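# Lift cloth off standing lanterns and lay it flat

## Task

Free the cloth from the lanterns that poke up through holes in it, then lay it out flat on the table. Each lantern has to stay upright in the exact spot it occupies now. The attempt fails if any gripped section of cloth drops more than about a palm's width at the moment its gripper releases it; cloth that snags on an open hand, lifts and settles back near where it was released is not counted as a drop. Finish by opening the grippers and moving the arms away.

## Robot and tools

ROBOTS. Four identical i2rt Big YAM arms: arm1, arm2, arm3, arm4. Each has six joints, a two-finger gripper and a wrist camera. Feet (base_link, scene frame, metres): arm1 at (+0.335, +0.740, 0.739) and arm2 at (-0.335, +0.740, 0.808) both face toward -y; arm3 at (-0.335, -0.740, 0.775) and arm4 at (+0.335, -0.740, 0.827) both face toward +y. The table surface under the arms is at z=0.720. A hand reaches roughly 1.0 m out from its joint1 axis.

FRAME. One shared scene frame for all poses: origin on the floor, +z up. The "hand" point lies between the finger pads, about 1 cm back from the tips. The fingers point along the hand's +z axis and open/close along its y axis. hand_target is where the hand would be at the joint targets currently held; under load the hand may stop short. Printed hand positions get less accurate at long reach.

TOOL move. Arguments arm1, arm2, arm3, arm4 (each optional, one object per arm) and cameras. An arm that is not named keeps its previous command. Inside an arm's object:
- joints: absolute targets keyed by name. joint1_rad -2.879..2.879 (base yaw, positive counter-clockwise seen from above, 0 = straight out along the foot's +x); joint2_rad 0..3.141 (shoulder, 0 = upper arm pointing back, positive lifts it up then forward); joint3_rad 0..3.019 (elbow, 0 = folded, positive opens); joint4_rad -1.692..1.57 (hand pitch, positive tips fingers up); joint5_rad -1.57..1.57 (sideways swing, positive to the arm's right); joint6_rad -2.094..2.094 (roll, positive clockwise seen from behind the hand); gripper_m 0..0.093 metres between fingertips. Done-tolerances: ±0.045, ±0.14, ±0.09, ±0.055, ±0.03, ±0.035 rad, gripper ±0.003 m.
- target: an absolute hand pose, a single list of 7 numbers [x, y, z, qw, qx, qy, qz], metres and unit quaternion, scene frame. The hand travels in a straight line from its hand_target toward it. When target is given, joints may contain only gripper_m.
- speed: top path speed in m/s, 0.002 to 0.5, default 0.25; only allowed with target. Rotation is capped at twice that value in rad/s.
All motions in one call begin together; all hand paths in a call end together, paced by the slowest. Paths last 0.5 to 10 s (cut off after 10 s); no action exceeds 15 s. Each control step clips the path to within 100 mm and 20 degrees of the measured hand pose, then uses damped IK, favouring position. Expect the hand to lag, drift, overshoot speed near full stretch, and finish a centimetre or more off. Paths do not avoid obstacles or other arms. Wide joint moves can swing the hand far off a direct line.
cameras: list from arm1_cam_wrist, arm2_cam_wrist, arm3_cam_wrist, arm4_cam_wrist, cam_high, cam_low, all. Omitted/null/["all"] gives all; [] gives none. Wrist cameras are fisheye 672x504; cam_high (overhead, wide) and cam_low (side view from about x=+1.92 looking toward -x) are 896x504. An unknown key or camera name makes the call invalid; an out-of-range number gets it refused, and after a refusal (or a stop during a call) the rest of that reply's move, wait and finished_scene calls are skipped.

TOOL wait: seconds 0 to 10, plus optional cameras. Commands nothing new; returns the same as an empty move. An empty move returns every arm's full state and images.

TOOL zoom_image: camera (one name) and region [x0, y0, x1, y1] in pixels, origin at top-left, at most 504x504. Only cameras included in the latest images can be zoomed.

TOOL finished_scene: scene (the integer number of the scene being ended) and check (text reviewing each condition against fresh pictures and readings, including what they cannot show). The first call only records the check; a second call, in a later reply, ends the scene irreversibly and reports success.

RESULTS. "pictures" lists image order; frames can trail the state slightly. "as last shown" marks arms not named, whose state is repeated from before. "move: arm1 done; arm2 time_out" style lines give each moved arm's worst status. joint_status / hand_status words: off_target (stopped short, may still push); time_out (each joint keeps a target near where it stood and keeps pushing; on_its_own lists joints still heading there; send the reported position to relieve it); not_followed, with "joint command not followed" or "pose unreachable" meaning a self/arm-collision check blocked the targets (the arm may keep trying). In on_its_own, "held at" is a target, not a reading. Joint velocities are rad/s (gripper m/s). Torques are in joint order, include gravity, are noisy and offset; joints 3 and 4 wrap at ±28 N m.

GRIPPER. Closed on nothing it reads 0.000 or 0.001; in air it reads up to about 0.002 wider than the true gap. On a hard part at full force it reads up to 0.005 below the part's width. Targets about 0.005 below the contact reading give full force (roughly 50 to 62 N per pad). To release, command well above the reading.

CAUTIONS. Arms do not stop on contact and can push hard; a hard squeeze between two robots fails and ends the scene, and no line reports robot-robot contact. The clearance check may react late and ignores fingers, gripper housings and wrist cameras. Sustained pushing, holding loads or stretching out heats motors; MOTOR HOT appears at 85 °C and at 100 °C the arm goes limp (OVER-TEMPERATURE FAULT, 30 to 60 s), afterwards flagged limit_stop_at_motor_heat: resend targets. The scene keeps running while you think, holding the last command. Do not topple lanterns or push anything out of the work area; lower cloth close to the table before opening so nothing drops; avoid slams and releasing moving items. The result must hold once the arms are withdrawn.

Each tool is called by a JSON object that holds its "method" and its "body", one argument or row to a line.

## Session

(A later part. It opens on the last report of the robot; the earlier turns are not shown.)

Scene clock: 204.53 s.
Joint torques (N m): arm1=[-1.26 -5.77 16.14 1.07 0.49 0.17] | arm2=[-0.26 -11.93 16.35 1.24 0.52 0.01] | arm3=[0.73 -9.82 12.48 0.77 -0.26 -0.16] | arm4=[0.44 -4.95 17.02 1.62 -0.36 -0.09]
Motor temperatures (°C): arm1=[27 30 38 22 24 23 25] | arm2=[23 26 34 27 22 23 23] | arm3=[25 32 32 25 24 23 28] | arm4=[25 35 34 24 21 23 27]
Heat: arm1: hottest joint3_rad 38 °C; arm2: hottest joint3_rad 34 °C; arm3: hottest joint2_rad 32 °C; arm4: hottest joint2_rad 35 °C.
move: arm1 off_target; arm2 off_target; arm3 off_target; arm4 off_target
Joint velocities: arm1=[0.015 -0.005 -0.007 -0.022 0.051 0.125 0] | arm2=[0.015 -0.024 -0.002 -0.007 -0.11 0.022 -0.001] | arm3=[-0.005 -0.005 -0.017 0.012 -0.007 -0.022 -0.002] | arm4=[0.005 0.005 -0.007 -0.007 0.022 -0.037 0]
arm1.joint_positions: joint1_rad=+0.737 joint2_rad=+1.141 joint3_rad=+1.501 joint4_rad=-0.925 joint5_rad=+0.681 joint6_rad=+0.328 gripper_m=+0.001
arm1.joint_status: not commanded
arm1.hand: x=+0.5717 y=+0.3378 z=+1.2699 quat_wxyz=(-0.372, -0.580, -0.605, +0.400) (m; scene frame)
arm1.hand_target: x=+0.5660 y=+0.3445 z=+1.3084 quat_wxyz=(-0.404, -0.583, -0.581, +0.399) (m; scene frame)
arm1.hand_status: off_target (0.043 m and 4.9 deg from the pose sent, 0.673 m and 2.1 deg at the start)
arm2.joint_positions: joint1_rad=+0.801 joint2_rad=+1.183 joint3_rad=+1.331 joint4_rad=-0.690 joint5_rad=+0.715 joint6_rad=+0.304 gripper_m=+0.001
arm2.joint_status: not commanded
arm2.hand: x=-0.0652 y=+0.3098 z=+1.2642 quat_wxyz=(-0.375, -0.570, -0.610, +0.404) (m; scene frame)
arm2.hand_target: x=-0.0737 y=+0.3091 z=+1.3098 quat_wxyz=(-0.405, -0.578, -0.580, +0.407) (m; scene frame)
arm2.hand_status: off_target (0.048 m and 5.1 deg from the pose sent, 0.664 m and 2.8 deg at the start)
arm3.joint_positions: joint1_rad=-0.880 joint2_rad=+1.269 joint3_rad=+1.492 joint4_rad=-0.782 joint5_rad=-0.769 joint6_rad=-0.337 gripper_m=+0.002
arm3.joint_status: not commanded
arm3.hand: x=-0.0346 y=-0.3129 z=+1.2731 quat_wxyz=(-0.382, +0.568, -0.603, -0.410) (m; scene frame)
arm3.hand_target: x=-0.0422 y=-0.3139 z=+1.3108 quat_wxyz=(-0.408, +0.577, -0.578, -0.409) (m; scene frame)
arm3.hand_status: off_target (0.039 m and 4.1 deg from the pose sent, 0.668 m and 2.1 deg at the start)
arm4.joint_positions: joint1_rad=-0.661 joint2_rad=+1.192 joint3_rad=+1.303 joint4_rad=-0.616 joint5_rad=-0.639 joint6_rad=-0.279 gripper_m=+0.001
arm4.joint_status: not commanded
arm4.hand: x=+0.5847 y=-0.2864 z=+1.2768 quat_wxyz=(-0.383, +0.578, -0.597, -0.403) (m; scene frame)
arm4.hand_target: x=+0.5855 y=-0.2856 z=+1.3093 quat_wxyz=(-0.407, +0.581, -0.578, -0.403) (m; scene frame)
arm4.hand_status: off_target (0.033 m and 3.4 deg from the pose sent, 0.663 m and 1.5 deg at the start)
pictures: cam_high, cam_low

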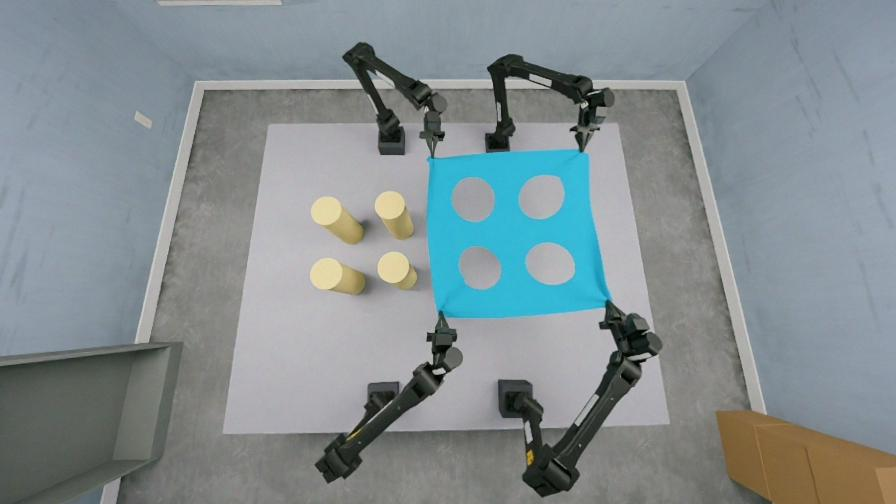

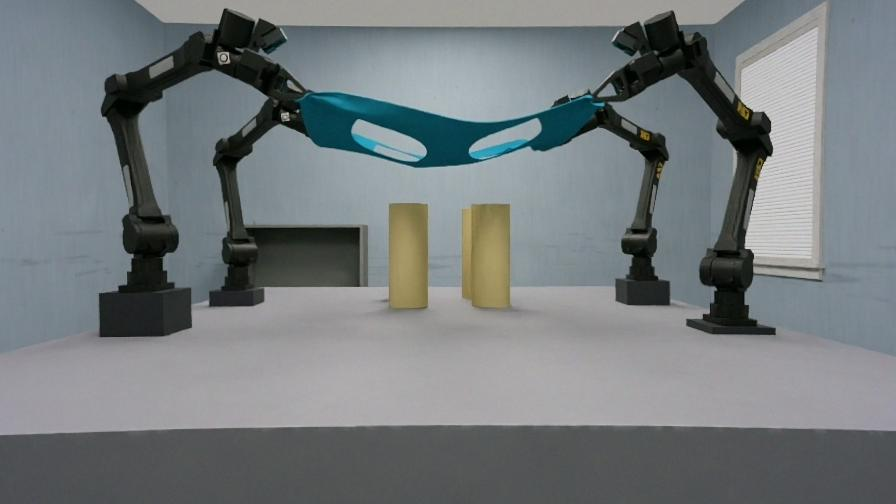

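{"method": "move", "body": {
  "arm1": {"target": [0.564, 0.338, 0.775, 0.183, 0.683, 0.683, -0.183], "speed": 0.28},
  "arm2": {"target": [-0.069, 0.3215, 0.775, 0.183, 0.683, 0.683, -0.183], "speed": 0.28},
  "arm3": {"target": [-0.036, -0.326, 0.775, 0.183, -0.683, 0.683, 0.183], "speed": 0.28},
  "arm4": {"target": [0.594, -0.278, 0.775, 0.183, -0.683, 0.683, 0.183], "speed": 0.28},
  "cameras": ["cam_low", "cam_high"]
}}

Scene clock: 220.97 s.
Joint torques (N m): arm1=[-1.26 -9.58 7.8 1.07 0.04 0.15] | arm2=[0.21 -16.91 5.65 1.32 0.02 0.04] | arm3=[-0.03 -13.92 5.29 1.01 0.11 -0.15] | arm4=[1.14 -9.76 8.98 1.52 0.02 -0.09]
Motor temperatures (°C): arm1=[27 29 39 22 24 23 25] | arm2=[23 25 38 27 22 23 23] | arm3=[25 32 36 25 24 23 28] | arm4=[25 34 38 24 21 23 27]
Heat: arm1: hottest joint3_rad 39 °C; arm2: hottest joint3_rad 38 °C; arm3: hottest joint3_rad 36 °C; arm4: hottest joint3_rad 38 °C.
move: arm1 done; arm2 done; arm3 done; arm4 off_target
Joint velocities: arm1=[-0.005 -0.005 -0.002 0.007 -0.007 -0.007 0] | arm2=[-0.015 0.015 -0.002 -0.017 -0.051 -0.051 0] | arm3=[0.005 -0.005 -0.022 0.007 0.022 -0.051 0] | arm4=[-0.005 -0.005 -0.007 0.002 -0.022 0.007 -0.001]
arm1.joint_positions: joint1_rad=+0.604 joint2_rad=+1.556 joint3_rad=+0.783 joint4_rad=-0.386 joint5_rad=+0.280 joint6_rad=+0.548 gripper_m=+0.001
arm1.joint_status: not commanded
arm1.hand: x=+0.5590 y=+0.3430 z=+0.7679 quat_wxyz=(-0.174, -0.680, -0.689, +0.181) (m; scene frame)
arm1.hand_target: x=+0.5617 y=+0.3405 z=+0.7740 quat_wxyz=(-0.187, -0.684, -0.682, +0.178) (m; scene frame)
arm1.hand_status: done (0.010 m and 1.3 deg from the pose sent, 0.495 m and 36.3 deg at the start)
arm2.joint_positions: joint1_rad=+0.694 joint2_rad=+1.772 joint3_rad=+0.846 joint4_rad=-0.230 joint5_rad=+0.329 joint6_rad=+0.596 gripper_m=+0.001
arm2.joint_status: not commanded
arm2.hand: x=-0.0704 y=+0.3249 z=+0.7726 quat_wxyz=(-0.177, -0.678, -0.689, +0.187) (m; scene frame)
arm2.hand_target: x=-0.0723 y=+0.3252 z=+0.7751 quat_wxyz=(-0.182, -0.683, -0.683, +0.184) (m; scene frame)
arm2.hand_status: done (0.004 m and 1.2 deg from the pose sent, 0.489 m and 37.1 deg at the start)
arm3.joint_positions: joint1_rad=-0.774 joint2_rad=+1.743 joint3_rad=+0.918 joint4_rad=-0.363 joint5_rad=-0.348 joint6_rad=-0.645 gripper_m=+0.002
arm3.joint_status: not commanded
arm3.hand: x=-0.0418 y=-0.3297 z=+0.7735 quat_wxyz=(-0.176, +0.676, -0.691, -0.187) (m; scene frame)
arm3.hand_target: x=-0.0403 y=-0.3301 z=+0.7766 quat_wxyz=(-0.184, +0.680, -0.685, -0.184) (m; scene frame)
arm3.hand_status: done (0.007 m and 1.5 deg from the pose sent, 0.498 m and 38.3 deg at the start)
arm4.joint_positions: joint1_rad=-0.572 joint2_rad=+1.892 joint3_rad=+0.918 joint4_rad=-0.194 joint5_rad=-0.283 joint6_rad=-0.523 gripper_m=+0.001
arm4.joint_status: not commanded
arm4.hand: x=+0.5886 y=-0.2900 z=+0.7623 quat_wxyz=(-0.164, +0.676, -0.694, -0.182) (m; scene frame)
arm4.hand_target: x=+0.5959 y=-0.2752 z=+0.7731 quat_wxyz=(-0.184, +0.683, -0.683, -0.181) (m; scene frame)
arm4.hand_status: off_target (0.018 m and 2.6 deg from the pose sent, 0.502 m and 37.6 deg at the start)
pictures: cam_high, cam_low

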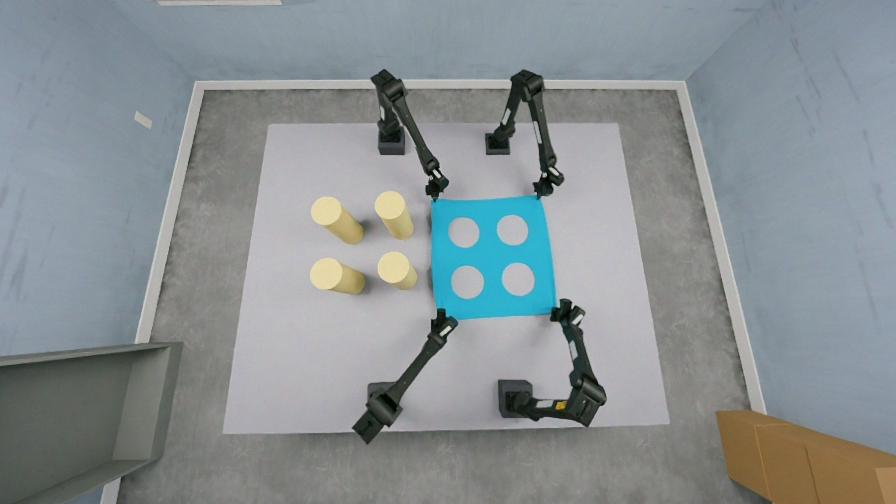

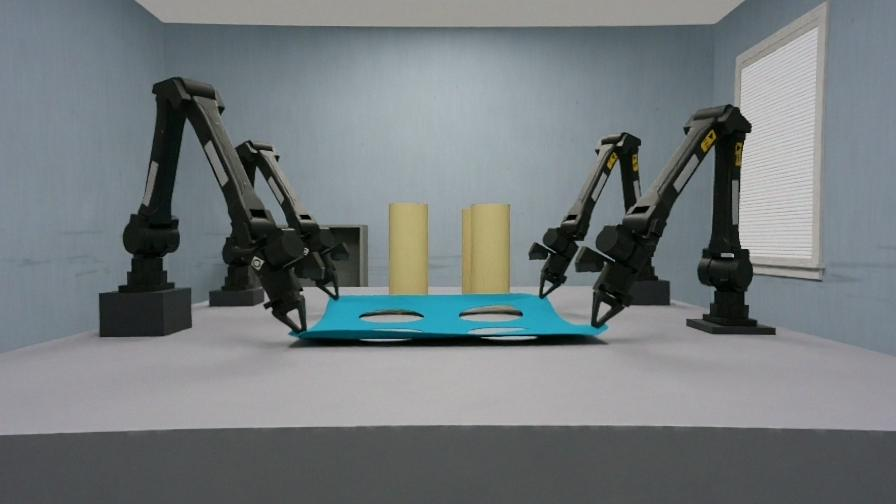

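{"method": "move", "body": {
  "arm1": {"target": [0.556, 0.3545, 0.710, 0.183, 0.683, 0.683, -0.183], "speed": 0.13},
  "arm2": {"target": [-0.080, 0.338, 0.710, 0.183, 0.683, 0.683, -0.183], "speed": 0.13},
  "arm3": {"target": [-0.0475, -0.342, 0.710, 0.183, -0.683, 0.683, 0.183], "speed": 0.13},
  "arm4": {"target": [0.586, -0.297, 0.710, 0.183, -0.683, 0.683, 0.183], "speed": 0.13},
  "cameras": ["cam_low", "cam_high"]
}}

Scene clock: 224.40 s.
Joint torques (N m): arm1=[-0.73 -5.71 5.3 0.99 0.11 0.15] | arm2=[0.5 -13.33 3.59 1.29 -0.2 0.02] | arm3=[-0.44 -10.23 3.75 0.98 0.2 -0.14] | arm4=[0.09 -6.3 4.59 1.39 -0.05 -0.1]
Motor temperatures (°C): arm1=[27 29 39 22 24 23 25] | arm2=[23 25 37 27 22 23 23] | arm3=[25 32 35 25 24 23 28] | arm4=[25 34 38 24 21 23 27]
Heat: arm1: hottest joint3_rad 39 °C; arm2: hottest joint3_rad 37 °C; arm3: hottest joint3_rad 35 °C; arm4: hottest joint3_rad 38 °C.
move: arm1 off_target; arm2 off_target; arm3 off_target; arm4 off_target
Joint velocities: arm1=[-0.005 -0.005 -0.027 -0.007 -0.095 -0.022 0] | arm2=[-0.015 -0.005 -0.012 -0.007 -0.11 0.007 0.001] | arm3=[-0.015 0.005 0.007 -0.007 -0.007 0.007 0] | arm4=[-0.015 -0.015 0.007 -0.002 0.037 -0.051 0.001]
arm1.joint_positions: joint1_rad=+0.609 joint2_rad=+1.627 joint3_rad=+0.714 joint4_rad=-0.177 joint5_rad=+0.296 joint6_rad=+0.557 gripper_m=+0.001
arm1.joint_status: not commanded
arm1.hand: x=+0.5594 y=+0.3415 z=+0.7345 quat_wxyz=(-0.206, -0.680, -0.677, +0.192) (m; scene frame)
arm1.hand_target: x=+0.5549 y=+0.3555 z=+0.7113 quat_wxyz=(-0.183, -0.683, -0.683, +0.183) (m; scene frame)
arm1.hand_status: off_target (0.028 m and 2.9 deg from the pose sent, 0.059 m and 1.3 deg at the start)
arm2.joint_positions: joint1_rad=+0.694 joint2_rad=+1.872 joint3_rad=+0.801 joint4_rad=-0.025 joint5_rad=+0.335 joint6_rad=+0.600 gripper_m=+0.001
arm2.joint_status: not commanded
arm2.hand: x=-0.0704 y=+0.3236 z=+0.7331 quat_wxyz=(-0.205, -0.679, -0.678, +0.192) (m; scene frame)
arm2.hand_target: x=-0.0806 y=+0.3391 z=+0.7117 quat_wxyz=(-0.183, -0.683, -0.683, +0.183) (m; scene frame)
arm2.hand_status: off_target (0.029 m and 2.9 deg from the pose sent, 0.065 m and 1.2 deg at the start)
arm3.joint_positions: joint1_rad=-0.774 joint2_rad=+1.825 joint3_rad=+0.861 joint4_rad=-0.171 joint5_rad=-0.354 joint6_rad=-0.659 gripper_m=+0.002
arm3.joint_status: not commanded
arm3.hand: x=-0.0429 y=-0.3296 z=+0.7336 quat_wxyz=(-0.202, +0.681, -0.678, -0.190) (m; scene frame)
arm3.hand_target: x=-0.0486 y=-0.3431 z=+0.7119 quat_wxyz=(-0.183, +0.683, -0.683, -0.183) (m; scene frame)
arm3.hand_status: off_target (0.027 m and 2.4 deg from the pose sent, 0.065 m and 1.5 deg at the start)
arm4.joint_positions: joint1_rad=-0.572 joint2_rad=+1.961 joint3_rad=+0.889 joint4_rad=+0.001 joint5_rad=-0.291 joint6_rad=-0.533 gripper_m=+0.001
arm4.joint_status: not commanded
arm4.hand: x=+0.5939 y=-0.2797 z=+0.7394 quat_wxyz=(-0.210, +0.678, -0.678, -0.193) (m; scene frame)
arm4.hand_target: x=+0.5854 y=-0.2977 z=+0.7111 quat_wxyz=(-0.183, +0.683, -0.683, -0.183) (m; scene frame)
arm4.hand_status: off_target (0.035 m and 3.4 deg from the pose sent, 0.053 m and 2.6 deg at the start)
pictures: cam_high, cam_low

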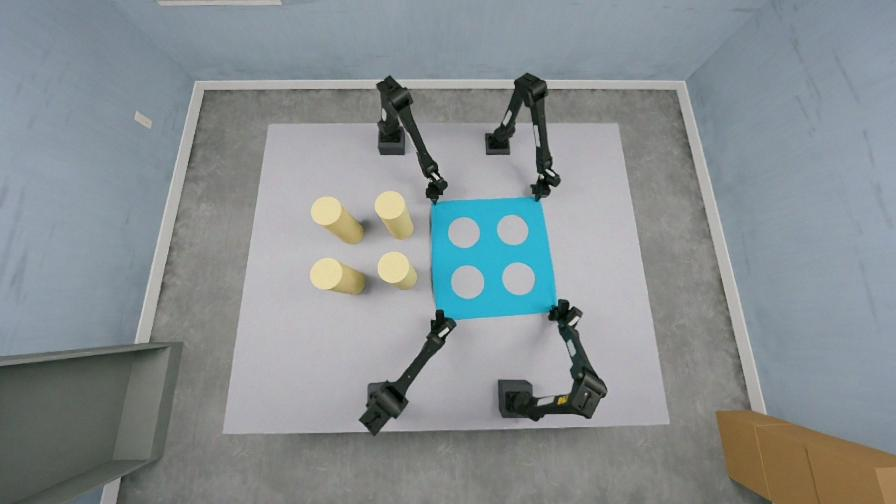

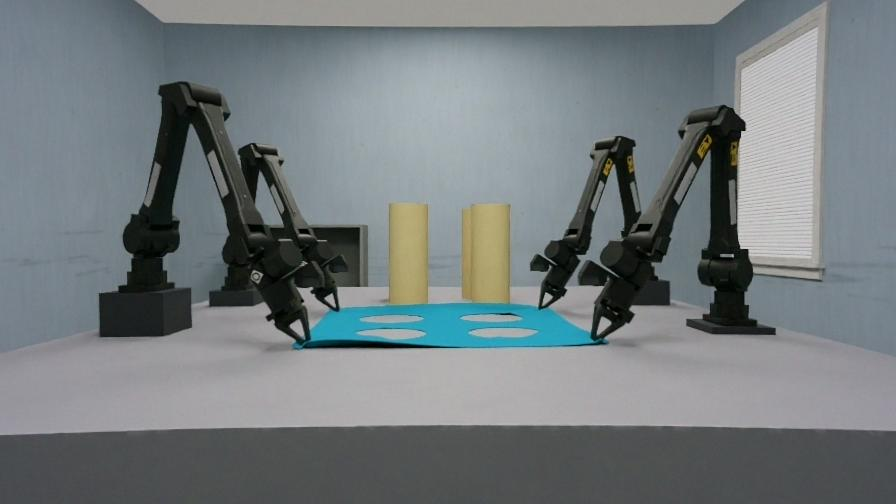

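{"method": "move", "body": {
  "arm1": {"target": [0.557, 0.3625, 0.712, 0.183, 0.683, 0.683, -0.183], "speed": 0.08, "joints": {"gripper_m": 0.06}},
  "arm2": {"target": [-0.082, 0.345, 0.712, 0.183, 0.683, 0.683, -0.183], "speed": 0.08, "joints": {"gripper_m": 0.06}},
  "arm3": {"target": [-0.050, -0.349, 0.712, 0.183, -0.683, 0.683, 0.183], "speed": 0.08, "joints": {"gripper_m": 0.06}},
  "arm4": {"target": [0.584, -0.311, 0.712, 0.183, -0.683, 0.683, 0.183], "speed": 0.08, "joints": {"gripper_m": 0.06}},
  "cameras": ["cam_low", "cam_high", "arm1_cam_wrist", "arm2_cam_wrist", "arm3_cam_wrist", "arm4_cam_wrist"]
}}

Scene clock: 230.77 s.
Joint torques (N m): arm1=[-0.56 -7 4.51 0.76 0.17 0.21] | arm2=[1.03 -14.33 2.95 1.03 -0.03 0.06] | arm3=[-0.09 -11.34 3.11 0.65 0.17 -0.21] | arm4=[-0.5 -7.24 3.36 0.85 -0.13 -0.18]
Motor temperatures (°C): arm1=[27 29 38 22 24 23 25] | arm2=[23 25 35 27 22 23 23] | arm3=[25 32 34 25 24 23 28] | arm4=[25 34 37 24 21 23 27]
Heat: arm1: hottest joint3_rad 38 °C; arm2: hottest joint3_rad 35 °C; arm3: hottest joint3_rad 34 °C; arm4: hottest joint3_rad 37 °C.
move: arm1 off_target; arm2 off_target; arm3 off_target; arm4 off_target
Joint velocities: arm1=[-0.015 -0.005 0.017 -0.017 -0.007 0.007 0] | arm2=[-0.005 -0.005 -0.027 0.002 0.037 0.037 0] | arm3=[-0.005 -0.005 -0.017 -0.007 -0.037 -0.007 0.001] | arm4=[-0.005 -0.005 0.007 0.002 0.007 -0.007 0]
arm1.joint_positions: joint1_rad=+0.626 joint2_rad=+1.627 joint3_rad=+0.709 joint4_rad=-0.176 joint5_rad=+0.300 joint6_rad=+0.563 gripper_m=+0.060
arm1.joint_status: all done
arm1.hand: x=+0.5642 y=+0.3469 z=+0.7330 quat_wxyz=(-0.206, -0.676, -0.681, +0.192) (m; scene frame)
arm1.hand_target: x=+0.5563 y=+0.3631 z=+0.7129 quat_wxyz=(-0.183, -0.683, -0.683, +0.183) (m; scene frame)
arm1.hand_status: off_target (0.027 m and 2.9 deg from the pose sent, 0.031 m and 2.9 deg at the start)
arm2.joint_positions: joint1_rad=+0.696 joint2_rad=+1.872 joint3_rad=+0.791 joint4_rad=-0.015 joint5_rad=+0.334 joint6_rad=+0.602 gripper_m=+0.060
arm2.joint_status: all done
arm2.hand: x=-0.0717 y=+0.3266 z=+0.7314 quat_wxyz=(-0.206, -0.679, -0.678, +0.191) (m; scene frame)
arm2.hand_target: x=-0.0823 y=+0.3452 z=+0.7131 quat_wxyz=(-0.183, -0.683, -0.683, +0.183) (m; scene frame)
arm2.hand_status: off_target (0.029 m and 2.9 deg from the pose sent, 0.032 m and 2.9 deg at the start)
arm3.joint_positions: joint1_rad=-0.784 joint2_rad=+1.825 joint3_rad=+0.853 joint4_rad=-0.160 joint5_rad=-0.355 joint6_rad=-0.660 gripper_m=+0.060
arm3.joint_status: all done
arm3.hand: x=-0.0402 y=-0.3336 z=+0.7321 quat_wxyz=(-0.205, +0.678, -0.680, -0.190) (m; scene frame)
arm3.hand_target: x=-0.0504 y=-0.3494 z=+0.7131 quat_wxyz=(-0.183, +0.683, -0.683, -0.183) (m; scene frame)
arm3.hand_status: off_target (0.027 m and 2.7 deg from the pose sent, 0.030 m and 2.4 deg at the start)
arm4.joint_positions: joint1_rad=-0.579 joint2_rad=+1.955 joint3_rad=+0.865 joint4_rad=+0.025 joint5_rad=-0.296 joint6_rad=-0.538 gripper_m=+0.060
arm4.joint_status: all done
arm4.hand: x=+0.5931 y=-0.2866 z=+0.7385 quat_wxyz=(-0.214, +0.677, -0.677, -0.195) (m; scene frame)
arm4.hand_target: x=+0.5835 y=-0.3110 z=+0.7133 quat_wxyz=(-0.183, +0.683, -0.683, -0.183) (m; scene frame)
arm4.hand_status: off_target (0.037 m and 3.9 deg from the pose sent, 0.043 m and 3.4 deg at the start)
pictures: arm1_cam_wrist, arm2_cam_wrist, arm3_cam_wrist, arm4_cam_wrist, cam_high, cam_low
camera_calibration:
arm1_cam_wrist: T_world_to_cam=[[-0.99952, -0.0181925, -0.0250621, 0.590272], [-0.0187218, 0.999603, 0.0210509, -0.343406], [0.0246692, 0.02151, -0.999464, 0.841563], [0, 0, 0, 1]] pos_world=[0.562799, 0.335906, 0.863135]
arm2_cam_wrist: T_world_to_cam=[[-0.999605, -0.00272403, -0.0279758, -0.0470583], [-0.00444057, 0.998098, 0.0614805, -0.367079], [0.0277551, 0.0615805, -0.997716, 0.833378], [0, 0, 0, 1]] pos_world=[-0.0718003, 0.314933, 0.852726]
arm3_cam_wrist: T_world_to_cam=[[0.99983, -0.00522019, 0.0177031, 0.0261529], [-0.00617543, -0.998503, 0.054341, -0.366635], [0.0173929, -0.054441, -0.998365, 0.838508], [0, 0, 0, 1]] pos_world=[-0.0429967, -0.3203, 0.856597]
arm4_cam_wrist: T_world_to_cam=[[0.99954, -0.00313616, 0.0301669, -0.616905], [-0.00454298, -0.9989, 0.0466796, -0.314373], [0.0299873, -0.0467952, -0.998454, 0.826732], [0, 0, 0, 1]] pos_world=[0.590401, -0.277274, 0.858739]

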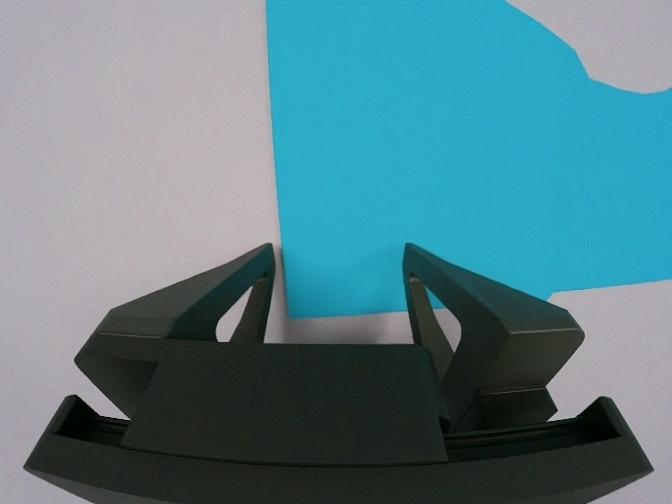

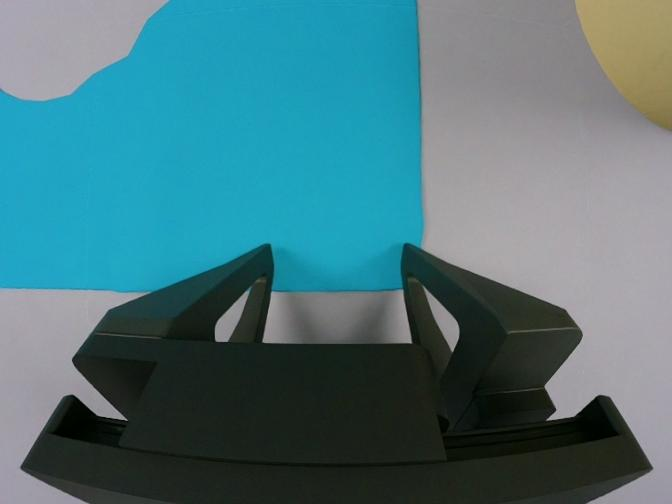

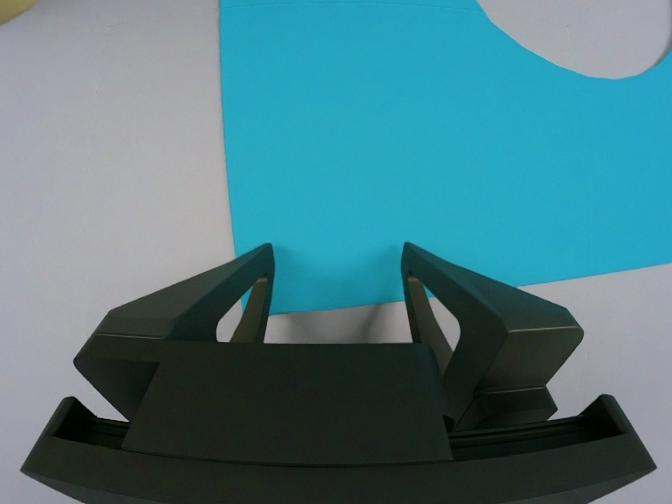

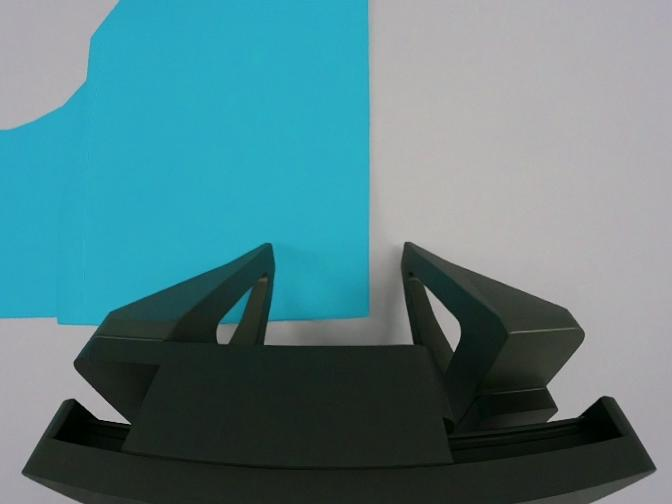

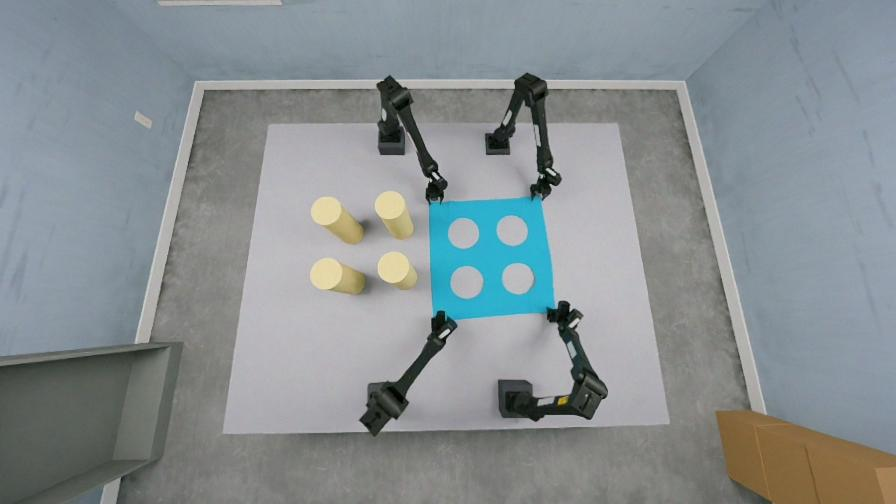

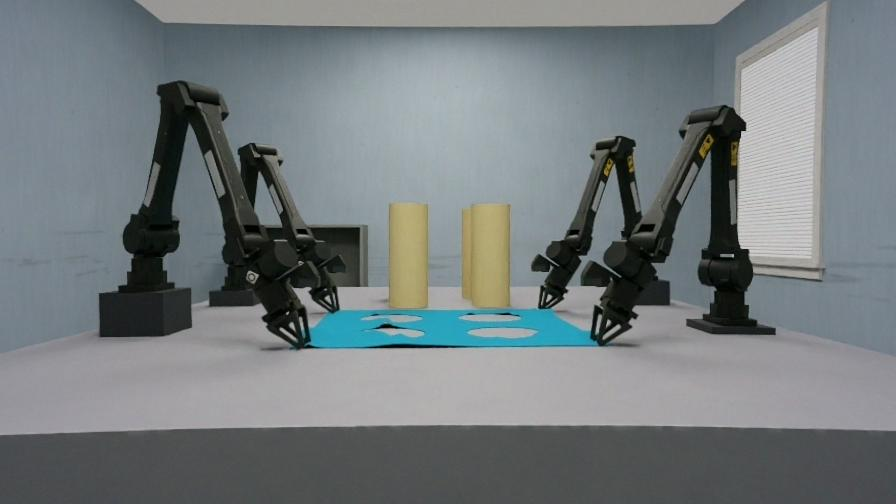

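{"method": "zoom_image", "body": {
  "camera": "cam_low",
  "region": [280, 280, 640, 370]
}}

{"method": "zoom_image", "body": {
  "camera": "cam_high",
  "region": [410, 180, 580, 340]
}}

{"method": "zoom_image", "body": {
  "camera": "arm1_cam_wrist",
  "region": [420, 0, 672, 320]
}}

Scaled by 1.400.

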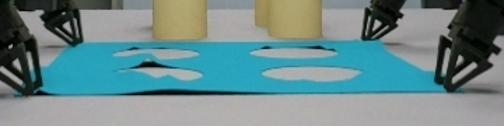

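Scaled by 2.965.

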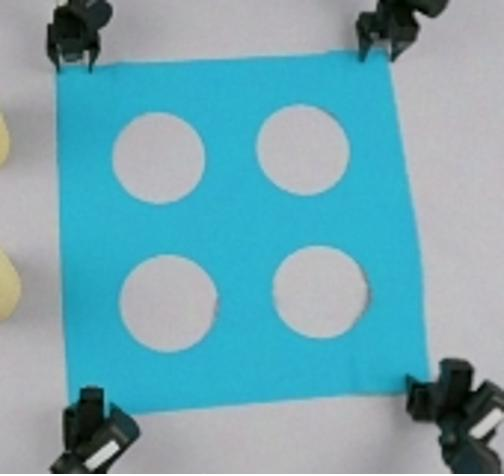

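Scaled by 1.575 from the camera's 672x504 image, which has a finer 960x720 frame.

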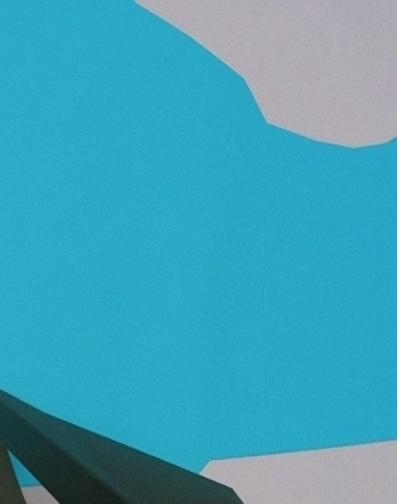

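{"method": "move", "body": {
  "arm1": {"target": [0.5765, 0.3700, 0.708, 0.183, 0.683, 0.683, -0.183], "speed": 0.06},
  "arm2": {"target": [-0.0945, 0.3480, 0.709, 0.183, 0.683, 0.683, -0.183], "speed": 0.06},
  "arm3": {"target": [-0.0625, -0.3515, 0.709, 0.183, -0.683, 0.683, 0.183], "speed": 0.06},
  "arm4": {"target": [0.6035, -0.3195, 0.708, 0.183, -0.683, 0.683, 0.183], "speed": 0.06},
  "cameras": ["cam_low", "cam_high", "arm1_cam_wrist", "arm4_cam_wrist"]
}}

{"method": "zoom_image", "body": {
  "camera": "cam_low",
  "region": [280, 280, 640, 370]
}}

{"method": "zoom_image", "body": {
  "camera": "cam_high",
  "region": [410, 180, 580, 340]
}}

Scene clock: 258.77 s.
Joint torques (N m): arm1=[0.38 -5.54 6.11 0.24 -0.4 0.31] | arm2=[-0.32 -13.68 2.65 0.91 -0.28 -0.09] | arm3=[0.85 -10.93 2.7 0.5 0.34 -0.02] | arm4=[-1.44 -6.24 4.75 0.4 0.2 -0.19]
Motor temperatures (°C): arm1=[27 28 35 22 24 23 24] | arm2=[23 25 32 26 22 23 23] | arm3=[25 31 31 25 24 23 27] | arm4=[25 34 33 23 21 23 26]
Heat: arm1: hottest joint3_rad 35 °C; arm2: hottest joint3_rad 32 °C; arm3: hottest joint2_rad 31 °C; arm4: hottest joint2_rad 34 °C.
move: arm1 off_target; arm2 off_target; arm3 off_target; arm4 off_target
Joint velocities: arm1=[-0.005 -0.005 -0.002 -0.002 -0.095 0.007 0.001] | arm2=[-0.005 0.005 -0.007 0.002 -0.007 0.037 0] | arm3=[-0.005 0.005 0.012 -0.017 -0.037 -0.066 0.001] | arm4=[0.005 -0.015 -0.017 -0.007 -0.007 0.022 0]
arm1.joint_positions: joint1_rad=+0.670 joint2_rad=+1.631 joint3_rad=+0.709 joint4_rad=-0.176 joint5_rad=+0.335 joint6_rad=+0.609 gripper_m=+0.060
arm1.joint_status: not commanded
arm1.hand: x=+0.5759 y=+0.3548 z=+0.7329 quat_wxyz=(-0.209, -0.679, -0.676, +0.199) (m; scene frame)
arm1.hand_target: x=+0.5752 y=+0.3710 z=+0.7094 quat_wxyz=(-0.183, -0.684, -0.683, +0.183) (m; scene frame)
arm1.hand_status: off_target (0.029 m and 3.6 deg from the pose sent, 0.036 m and 2.9 deg at the start)
arm2.joint_positions: joint1_rad=+0.695 joint2_rad=+1.861 joint3_rad=+0.763 joint4_rad=+0.018 joint5_rad=+0.331 joint6_rad=+0.600 gripper_m=+0.060
arm2.joint_status: not commanded
arm2.hand: x=-0.0758 y=+0.3317 z=+0.7314 quat_wxyz=(-0.213, -0.678, -0.677, +0.191) (m; scene frame)
arm2.hand_target: x=-0.0941 y=+0.3489 z=+0.7106 quat_wxyz=(-0.183, -0.683, -0.683, +0.183) (m; scene frame)
arm2.hand_status: off_target (0.033 m and 3.7 deg from the pose sent, 0.038 m and 2.9 deg at the start)
arm3.joint_positions: joint1_rad=-0.781 joint2_rad=+1.813 joint3_rad=+0.826 joint4_rad=-0.126 joint5_rad=-0.354 joint6_rad=-0.660 gripper_m=+0.060
arm3.joint_status: not commanded
arm3.hand: x=-0.0450 y=-0.3367 z=+0.7322 quat_wxyz=(-0.213, +0.679, -0.677, -0.190) (m; scene frame)
arm3.hand_target: x=-0.0625 y=-0.3523 z=+0.7106 quat_wxyz=(-0.183, +0.683, -0.683, -0.183) (m; scene frame)
arm3.hand_status: off_target (0.033 m and 3.6 deg from the pose sent, 0.037 m and 2.7 deg at the start)
arm4.joint_positions: joint1_rad=-0.617 joint2_rad=+1.957 joint3_rad=+0.865 joint4_rad=+0.020 joint5_rad=-0.324 joint6_rad=-0.582 gripper_m=+0.060
arm4.joint_status: not commanded
arm4.hand: x=+0.6049 y=-0.2953 z=+0.7382 quat_wxyz=(-0.216, +0.680, -0.672, -0.199) (m; scene frame)
arm4.hand_target: x=+0.6024 y=-0.3201 z=+0.7096 quat_wxyz=(-0.183, +0.683, -0.683, -0.183) (m; scene frame)
arm4.hand_status: off_target (0.039 m and 4.4 deg from the pose sent, 0.046 m and 3.9 deg at the start)
pictures: arm1_cam_wrist, arm4_cam_wrist, cam_high, cam_low
camera_calibration:
arm1_cam_wrist: T_world_to_cam=[[-0.999709, -0.00680649, -0.0231639, 0.596777], [-0.00694233, 0.999959, 0.00578881, -0.346795], [0.0231235, 0.00594793, -0.999715, 0.847575], [0, 0, 0, 1]] pos_world=[0.574596, 0.345801, 0.863164]
arm4_cam_wrist: T_world_to_cam=[[0.999486, 0.00956697, 0.0305978, -0.625247], [0.008406, -0.999248, 0.0378492, -0.324456], [0.0309369, -0.0375725, -0.998815, 0.828171], [0, 0, 0, 1]] pos_world=[0.602032, -0.287113, 0.858601]

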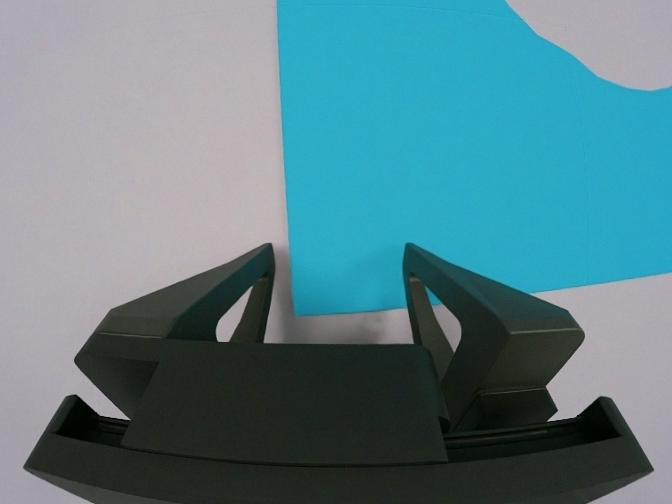

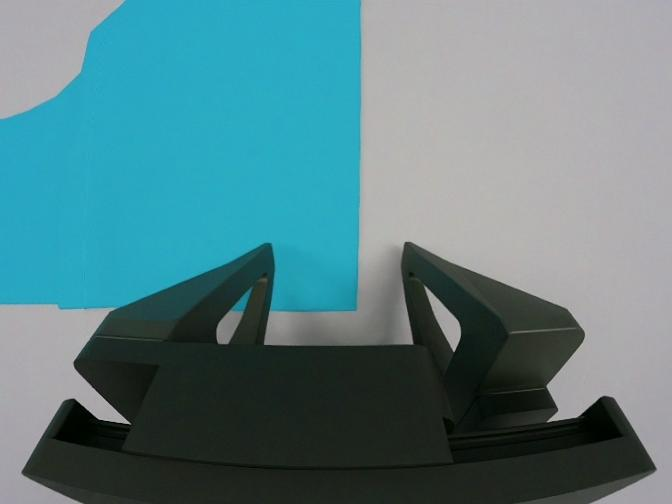

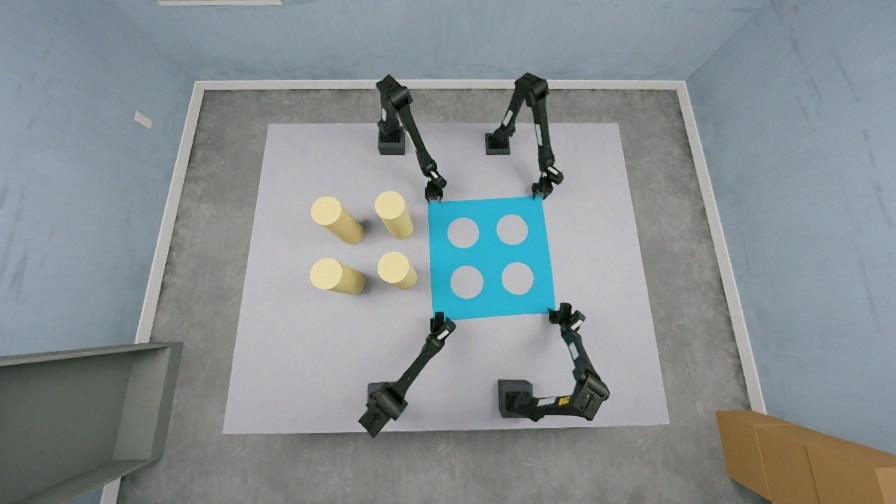

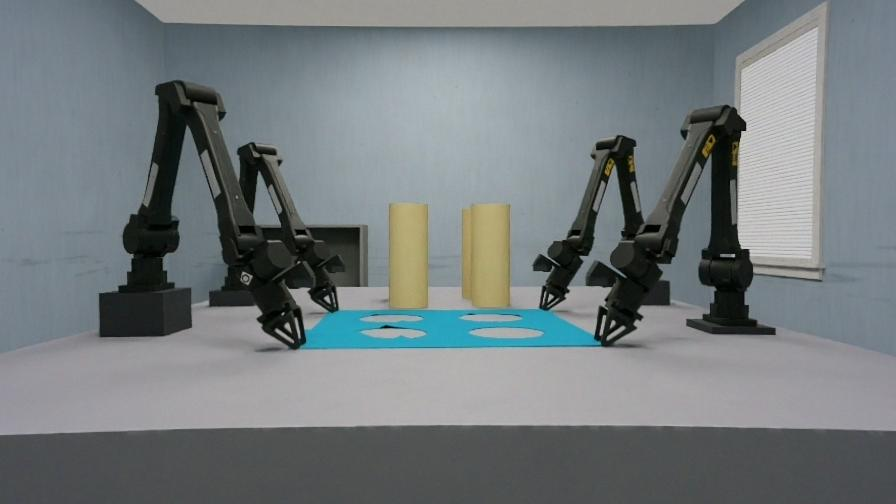

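Scaled by 1.400.

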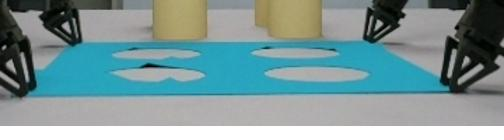

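Scaled by 2.965.

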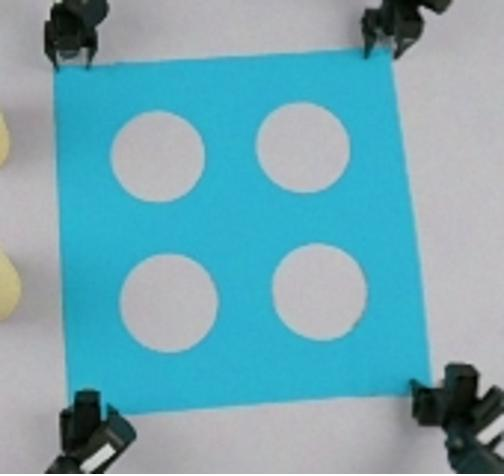

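{"method": "zoom_image", "body": {
  "camera": "arm4_cam_wrist",
  "region": [0, 0, 280, 330]
}}

{"method": "zoom_image", "body": {
  "camera": "cam_low",
  "region": [290, 295, 460, 360]
}}

{"method": "zoom_image", "body": {
  "camera": "cam_low",
  "region": [440, 295, 610, 360]
}}

Scaled by 1.527 from the camera's 672x504 image, which has a finer 960x720 frame.

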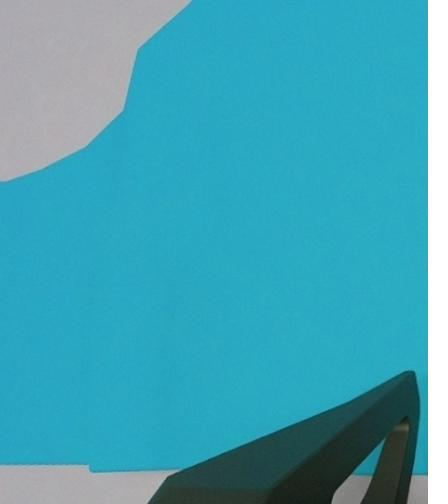

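Scaled by 2.965.

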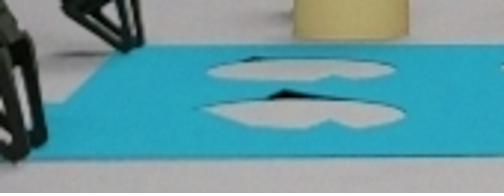

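Scaled by 2.965.

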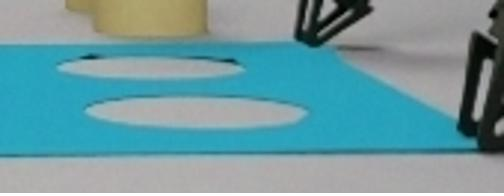

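{"method": "move", "body": {
  "arm1": {"target": [0.5785, 0.3770, 0.709, 0.183, 0.683, 0.683, -0.183], "speed": 0.06},
  "arm2": {"target": [-0.0965, 0.3560, 0.709, 0.183, 0.683, 0.683, -0.183], "speed": 0.06},
  "arm3": {"target": [-0.0660, -0.3660, 0.708, 0.183, -0.683, 0.683, 0.183], "speed": 0.06},
  "arm4": {"target": [0.6120, -0.3380, 0.708, 0.183, -0.683, 0.683, 0.183], "speed": 0.06},
  "cameras": ["cam_low", "arm4_cam_wrist", "arm2_cam_wrist", "arm3_cam_wrist"]
}}

{"method": "zoom_image", "body": {
  "camera": "cam_low",
  "region": [290, 295, 460, 360]
}}

{"method": "zoom_image", "body": {
  "camera": "cam_low",
  "region": [440, 295, 610, 360]
}}

Scene clock: 281.90 s.
Joint torques (N m): arm1=[0.32 -6.36 5.16 0.13 -0.39 0.3] | arm2=[0.26 -13.45 2.39 0.84 -0.11 -0.01] | arm3=[-0.21 -10.34 2.59 0.39 0.23 -0.2] | arm4=[-2.02 -6.95 3.28 0.36 0.44 -0.24]
Motor temperatures (°C): arm1=[27 27 34 22 24 23 24] | arm2=[23 24 30 26 22 23 23] | arm3=[25 32 30 25 24 23 27] | arm4=[25 33 32 23 21 23 25]
Heat: arm1: hottest joint3_rad 34 °C; arm2: hottest joint3_rad 30 °C; arm3: hottest joint2_rad 32 °C; arm4: hottest joint2_rad 33 °C.
move: arm1 off_target; arm2 off_target; arm3 off_target; arm4 off_target
Joint velocities: arm1=[-0.005 -0.015 -0.007 -0.002 -0.081 0.037 0] | arm2=[-0.005 -0.024 -0.012 0.007 0.051 -0.007 0.001] | arm3=[0.005 -0.005 0.017 0.002 -0.037 -0.037 -0.001] | arm4=[0.005 -0.005 0.007 -0.007 0.007 0.051 -0.001]
arm1.joint_positions: joint1_rad=+0.683 joint2_rad=+1.631 joint3_rad=+0.709 joint4_rad=-0.179 joint5_rad=+0.342 joint6_rad=+0.624 gripper_m=+0.060
arm1.joint_status: not commanded
arm1.hand: x=+0.5796 y=+0.3579 z=+0.7329 quat_wxyz=(-0.210, -0.679, -0.675, +0.199) (m; scene frame)
arm1.hand_target: x=+0.5773 y=+0.3775 z=+0.7103 quat_wxyz=(-0.183, -0.683, -0.683, +0.183) (m; scene frame)
arm1.hand_status: off_target (0.031 m and 3.7 deg from the pose sent, 0.033 m and 3.6 deg at the start)
arm2.joint_positions: joint1_rad=+0.695 joint2_rad=+1.852 joint3_rad=+0.744 joint4_rad=+0.029 joint5_rad=+0.331 joint6_rad=+0.600 gripper_m=+0.060
arm2.joint_status: not commanded
arm2.hand: x=-0.0796 y=+0.3365 z=+0.7316 quat_wxyz=(-0.214, -0.678, -0.677, +0.191) (m; scene frame)
arm2.hand_target: x=-0.0964 y=+0.3566 z=+0.7107 quat_wxyz=(-0.183, -0.683, -0.683, +0.183) (m; scene frame)
arm2.hand_status: off_target (0.034 m and 3.7 deg from the pose sent, 0.039 m and 3.7 deg at the start)
arm3.joint_positions: joint1_rad=-0.782 joint2_rad=+1.794 joint3_rad=+0.789 joint4_rad=-0.110 joint5_rad=-0.357 joint6_rad=-0.660 gripper_m=+0.060
arm3.joint_status: not commanded
arm3.hand: x=-0.0533 y=-0.3461 z=+0.7317 quat_wxyz=(-0.212, +0.678, -0.677, -0.191) (m; scene frame)
arm3.hand_target: x=-0.0663 y=-0.3663 z=+0.7096 quat_wxyz=(-0.183, +0.683, -0.683, -0.183) (m; scene frame)
arm3.hand_status: off_target (0.033 m and 3.6 deg from the pose sent, 0.043 m and 3.6 deg at the start)
arm4.joint_positions: joint1_rad=-0.652 joint2_rad=+1.956 joint3_rad=+0.859 joint4_rad=+0.019 joint5_rad=-0.348 joint6_rad=-0.617 gripper_m=+0.060
arm4.joint_status: not commanded
arm4.hand: x=+0.6149 y=-0.3058 z=+0.7378 quat_wxyz=(-0.217, +0.681, -0.669, -0.202) (m; scene frame)
arm4.hand_target: x=+0.6105 y=-0.3378 z=+0.7097 quat_wxyz=(-0.183, +0.683, -0.683, -0.184) (m; scene frame)
arm4.hand_status: off_target (0.044 m and 4.8 deg from the pose sent, 0.053 m and 4.4 deg at the start)
pictures: arm2_cam_wrist, arm3_cam_wrist, arm4_cam_wrist, cam_low
camera_calibration:
arm2_cam_wrist: T_world_to_cam=[[-0.999236, -0.00576014, -0.0386507, -0.0460988], [-0.00769605, 0.998713, 0.0501272, -0.36914], [0.0383123, 0.0503864, -0.997995, 0.837996], [0, 0, 0, 1]] pos_world=[-0.08101, 0.326176, 0.853037]
arm3_cam_wrist: T_world_to_cam=[[0.999603, -0.00294132, 0.0280372, 0.0324219], [-0.00409143, -0.999149, 0.0410523, -0.369539], [0.0278926, -0.0411507, -0.998764, 0.843064], [0, 0, 0, 1]] pos_world=[-0.0574361, -0.334436, 0.856283]
arm4_cam_wrist: T_world_to_cam=[[0.999444, 0.0147403, 0.0298915, -0.632989], [0.0138277, -0.999439, 0.0305112, -0.333019], [0.0303245, -0.0300809, -0.999087, 0.829918], [0, 0, 0, 1]] pos_world=[0.612075, -0.298537, 0.858243]

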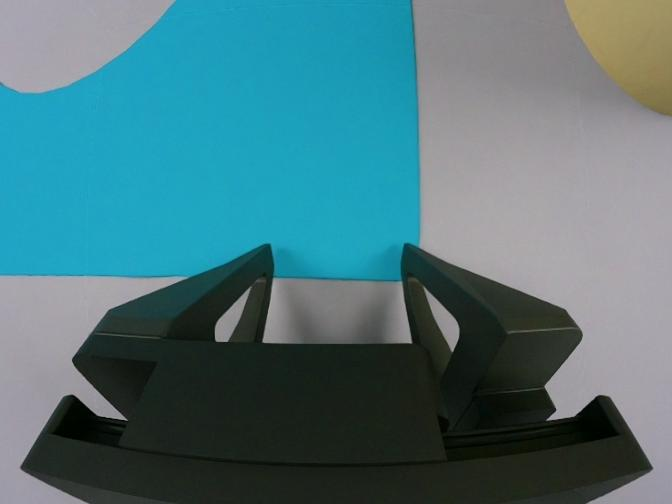

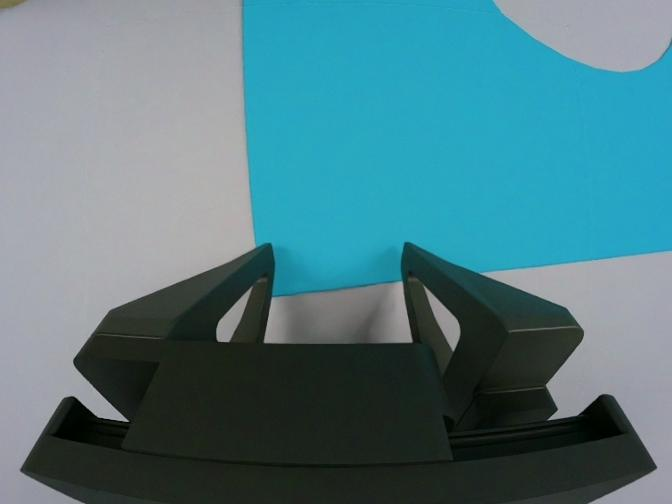

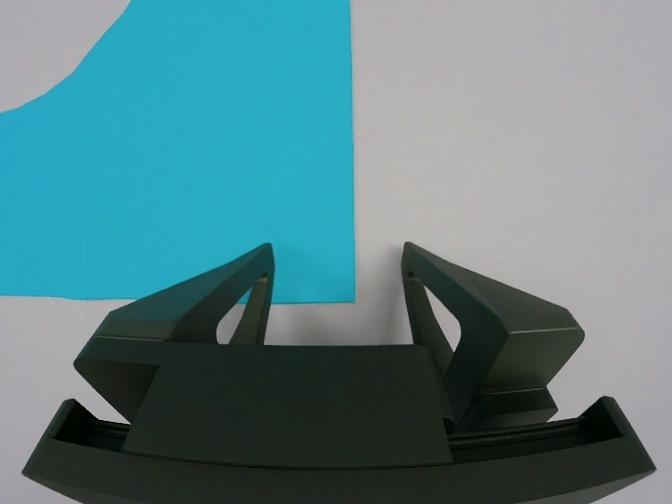

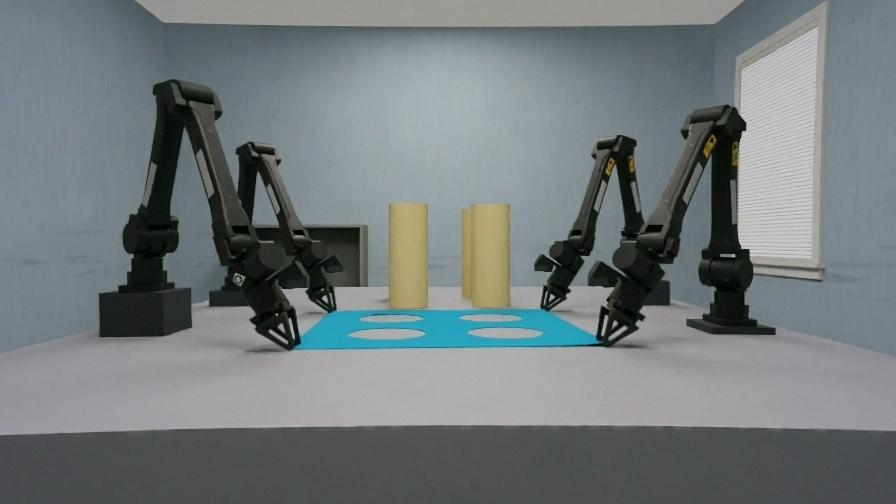

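Scaled by 2.965.

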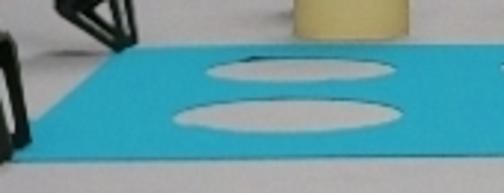

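Scaled by 2.965.

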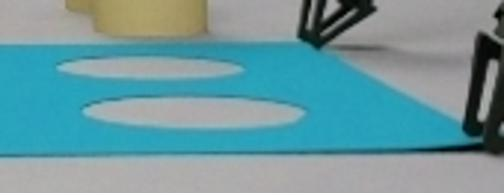

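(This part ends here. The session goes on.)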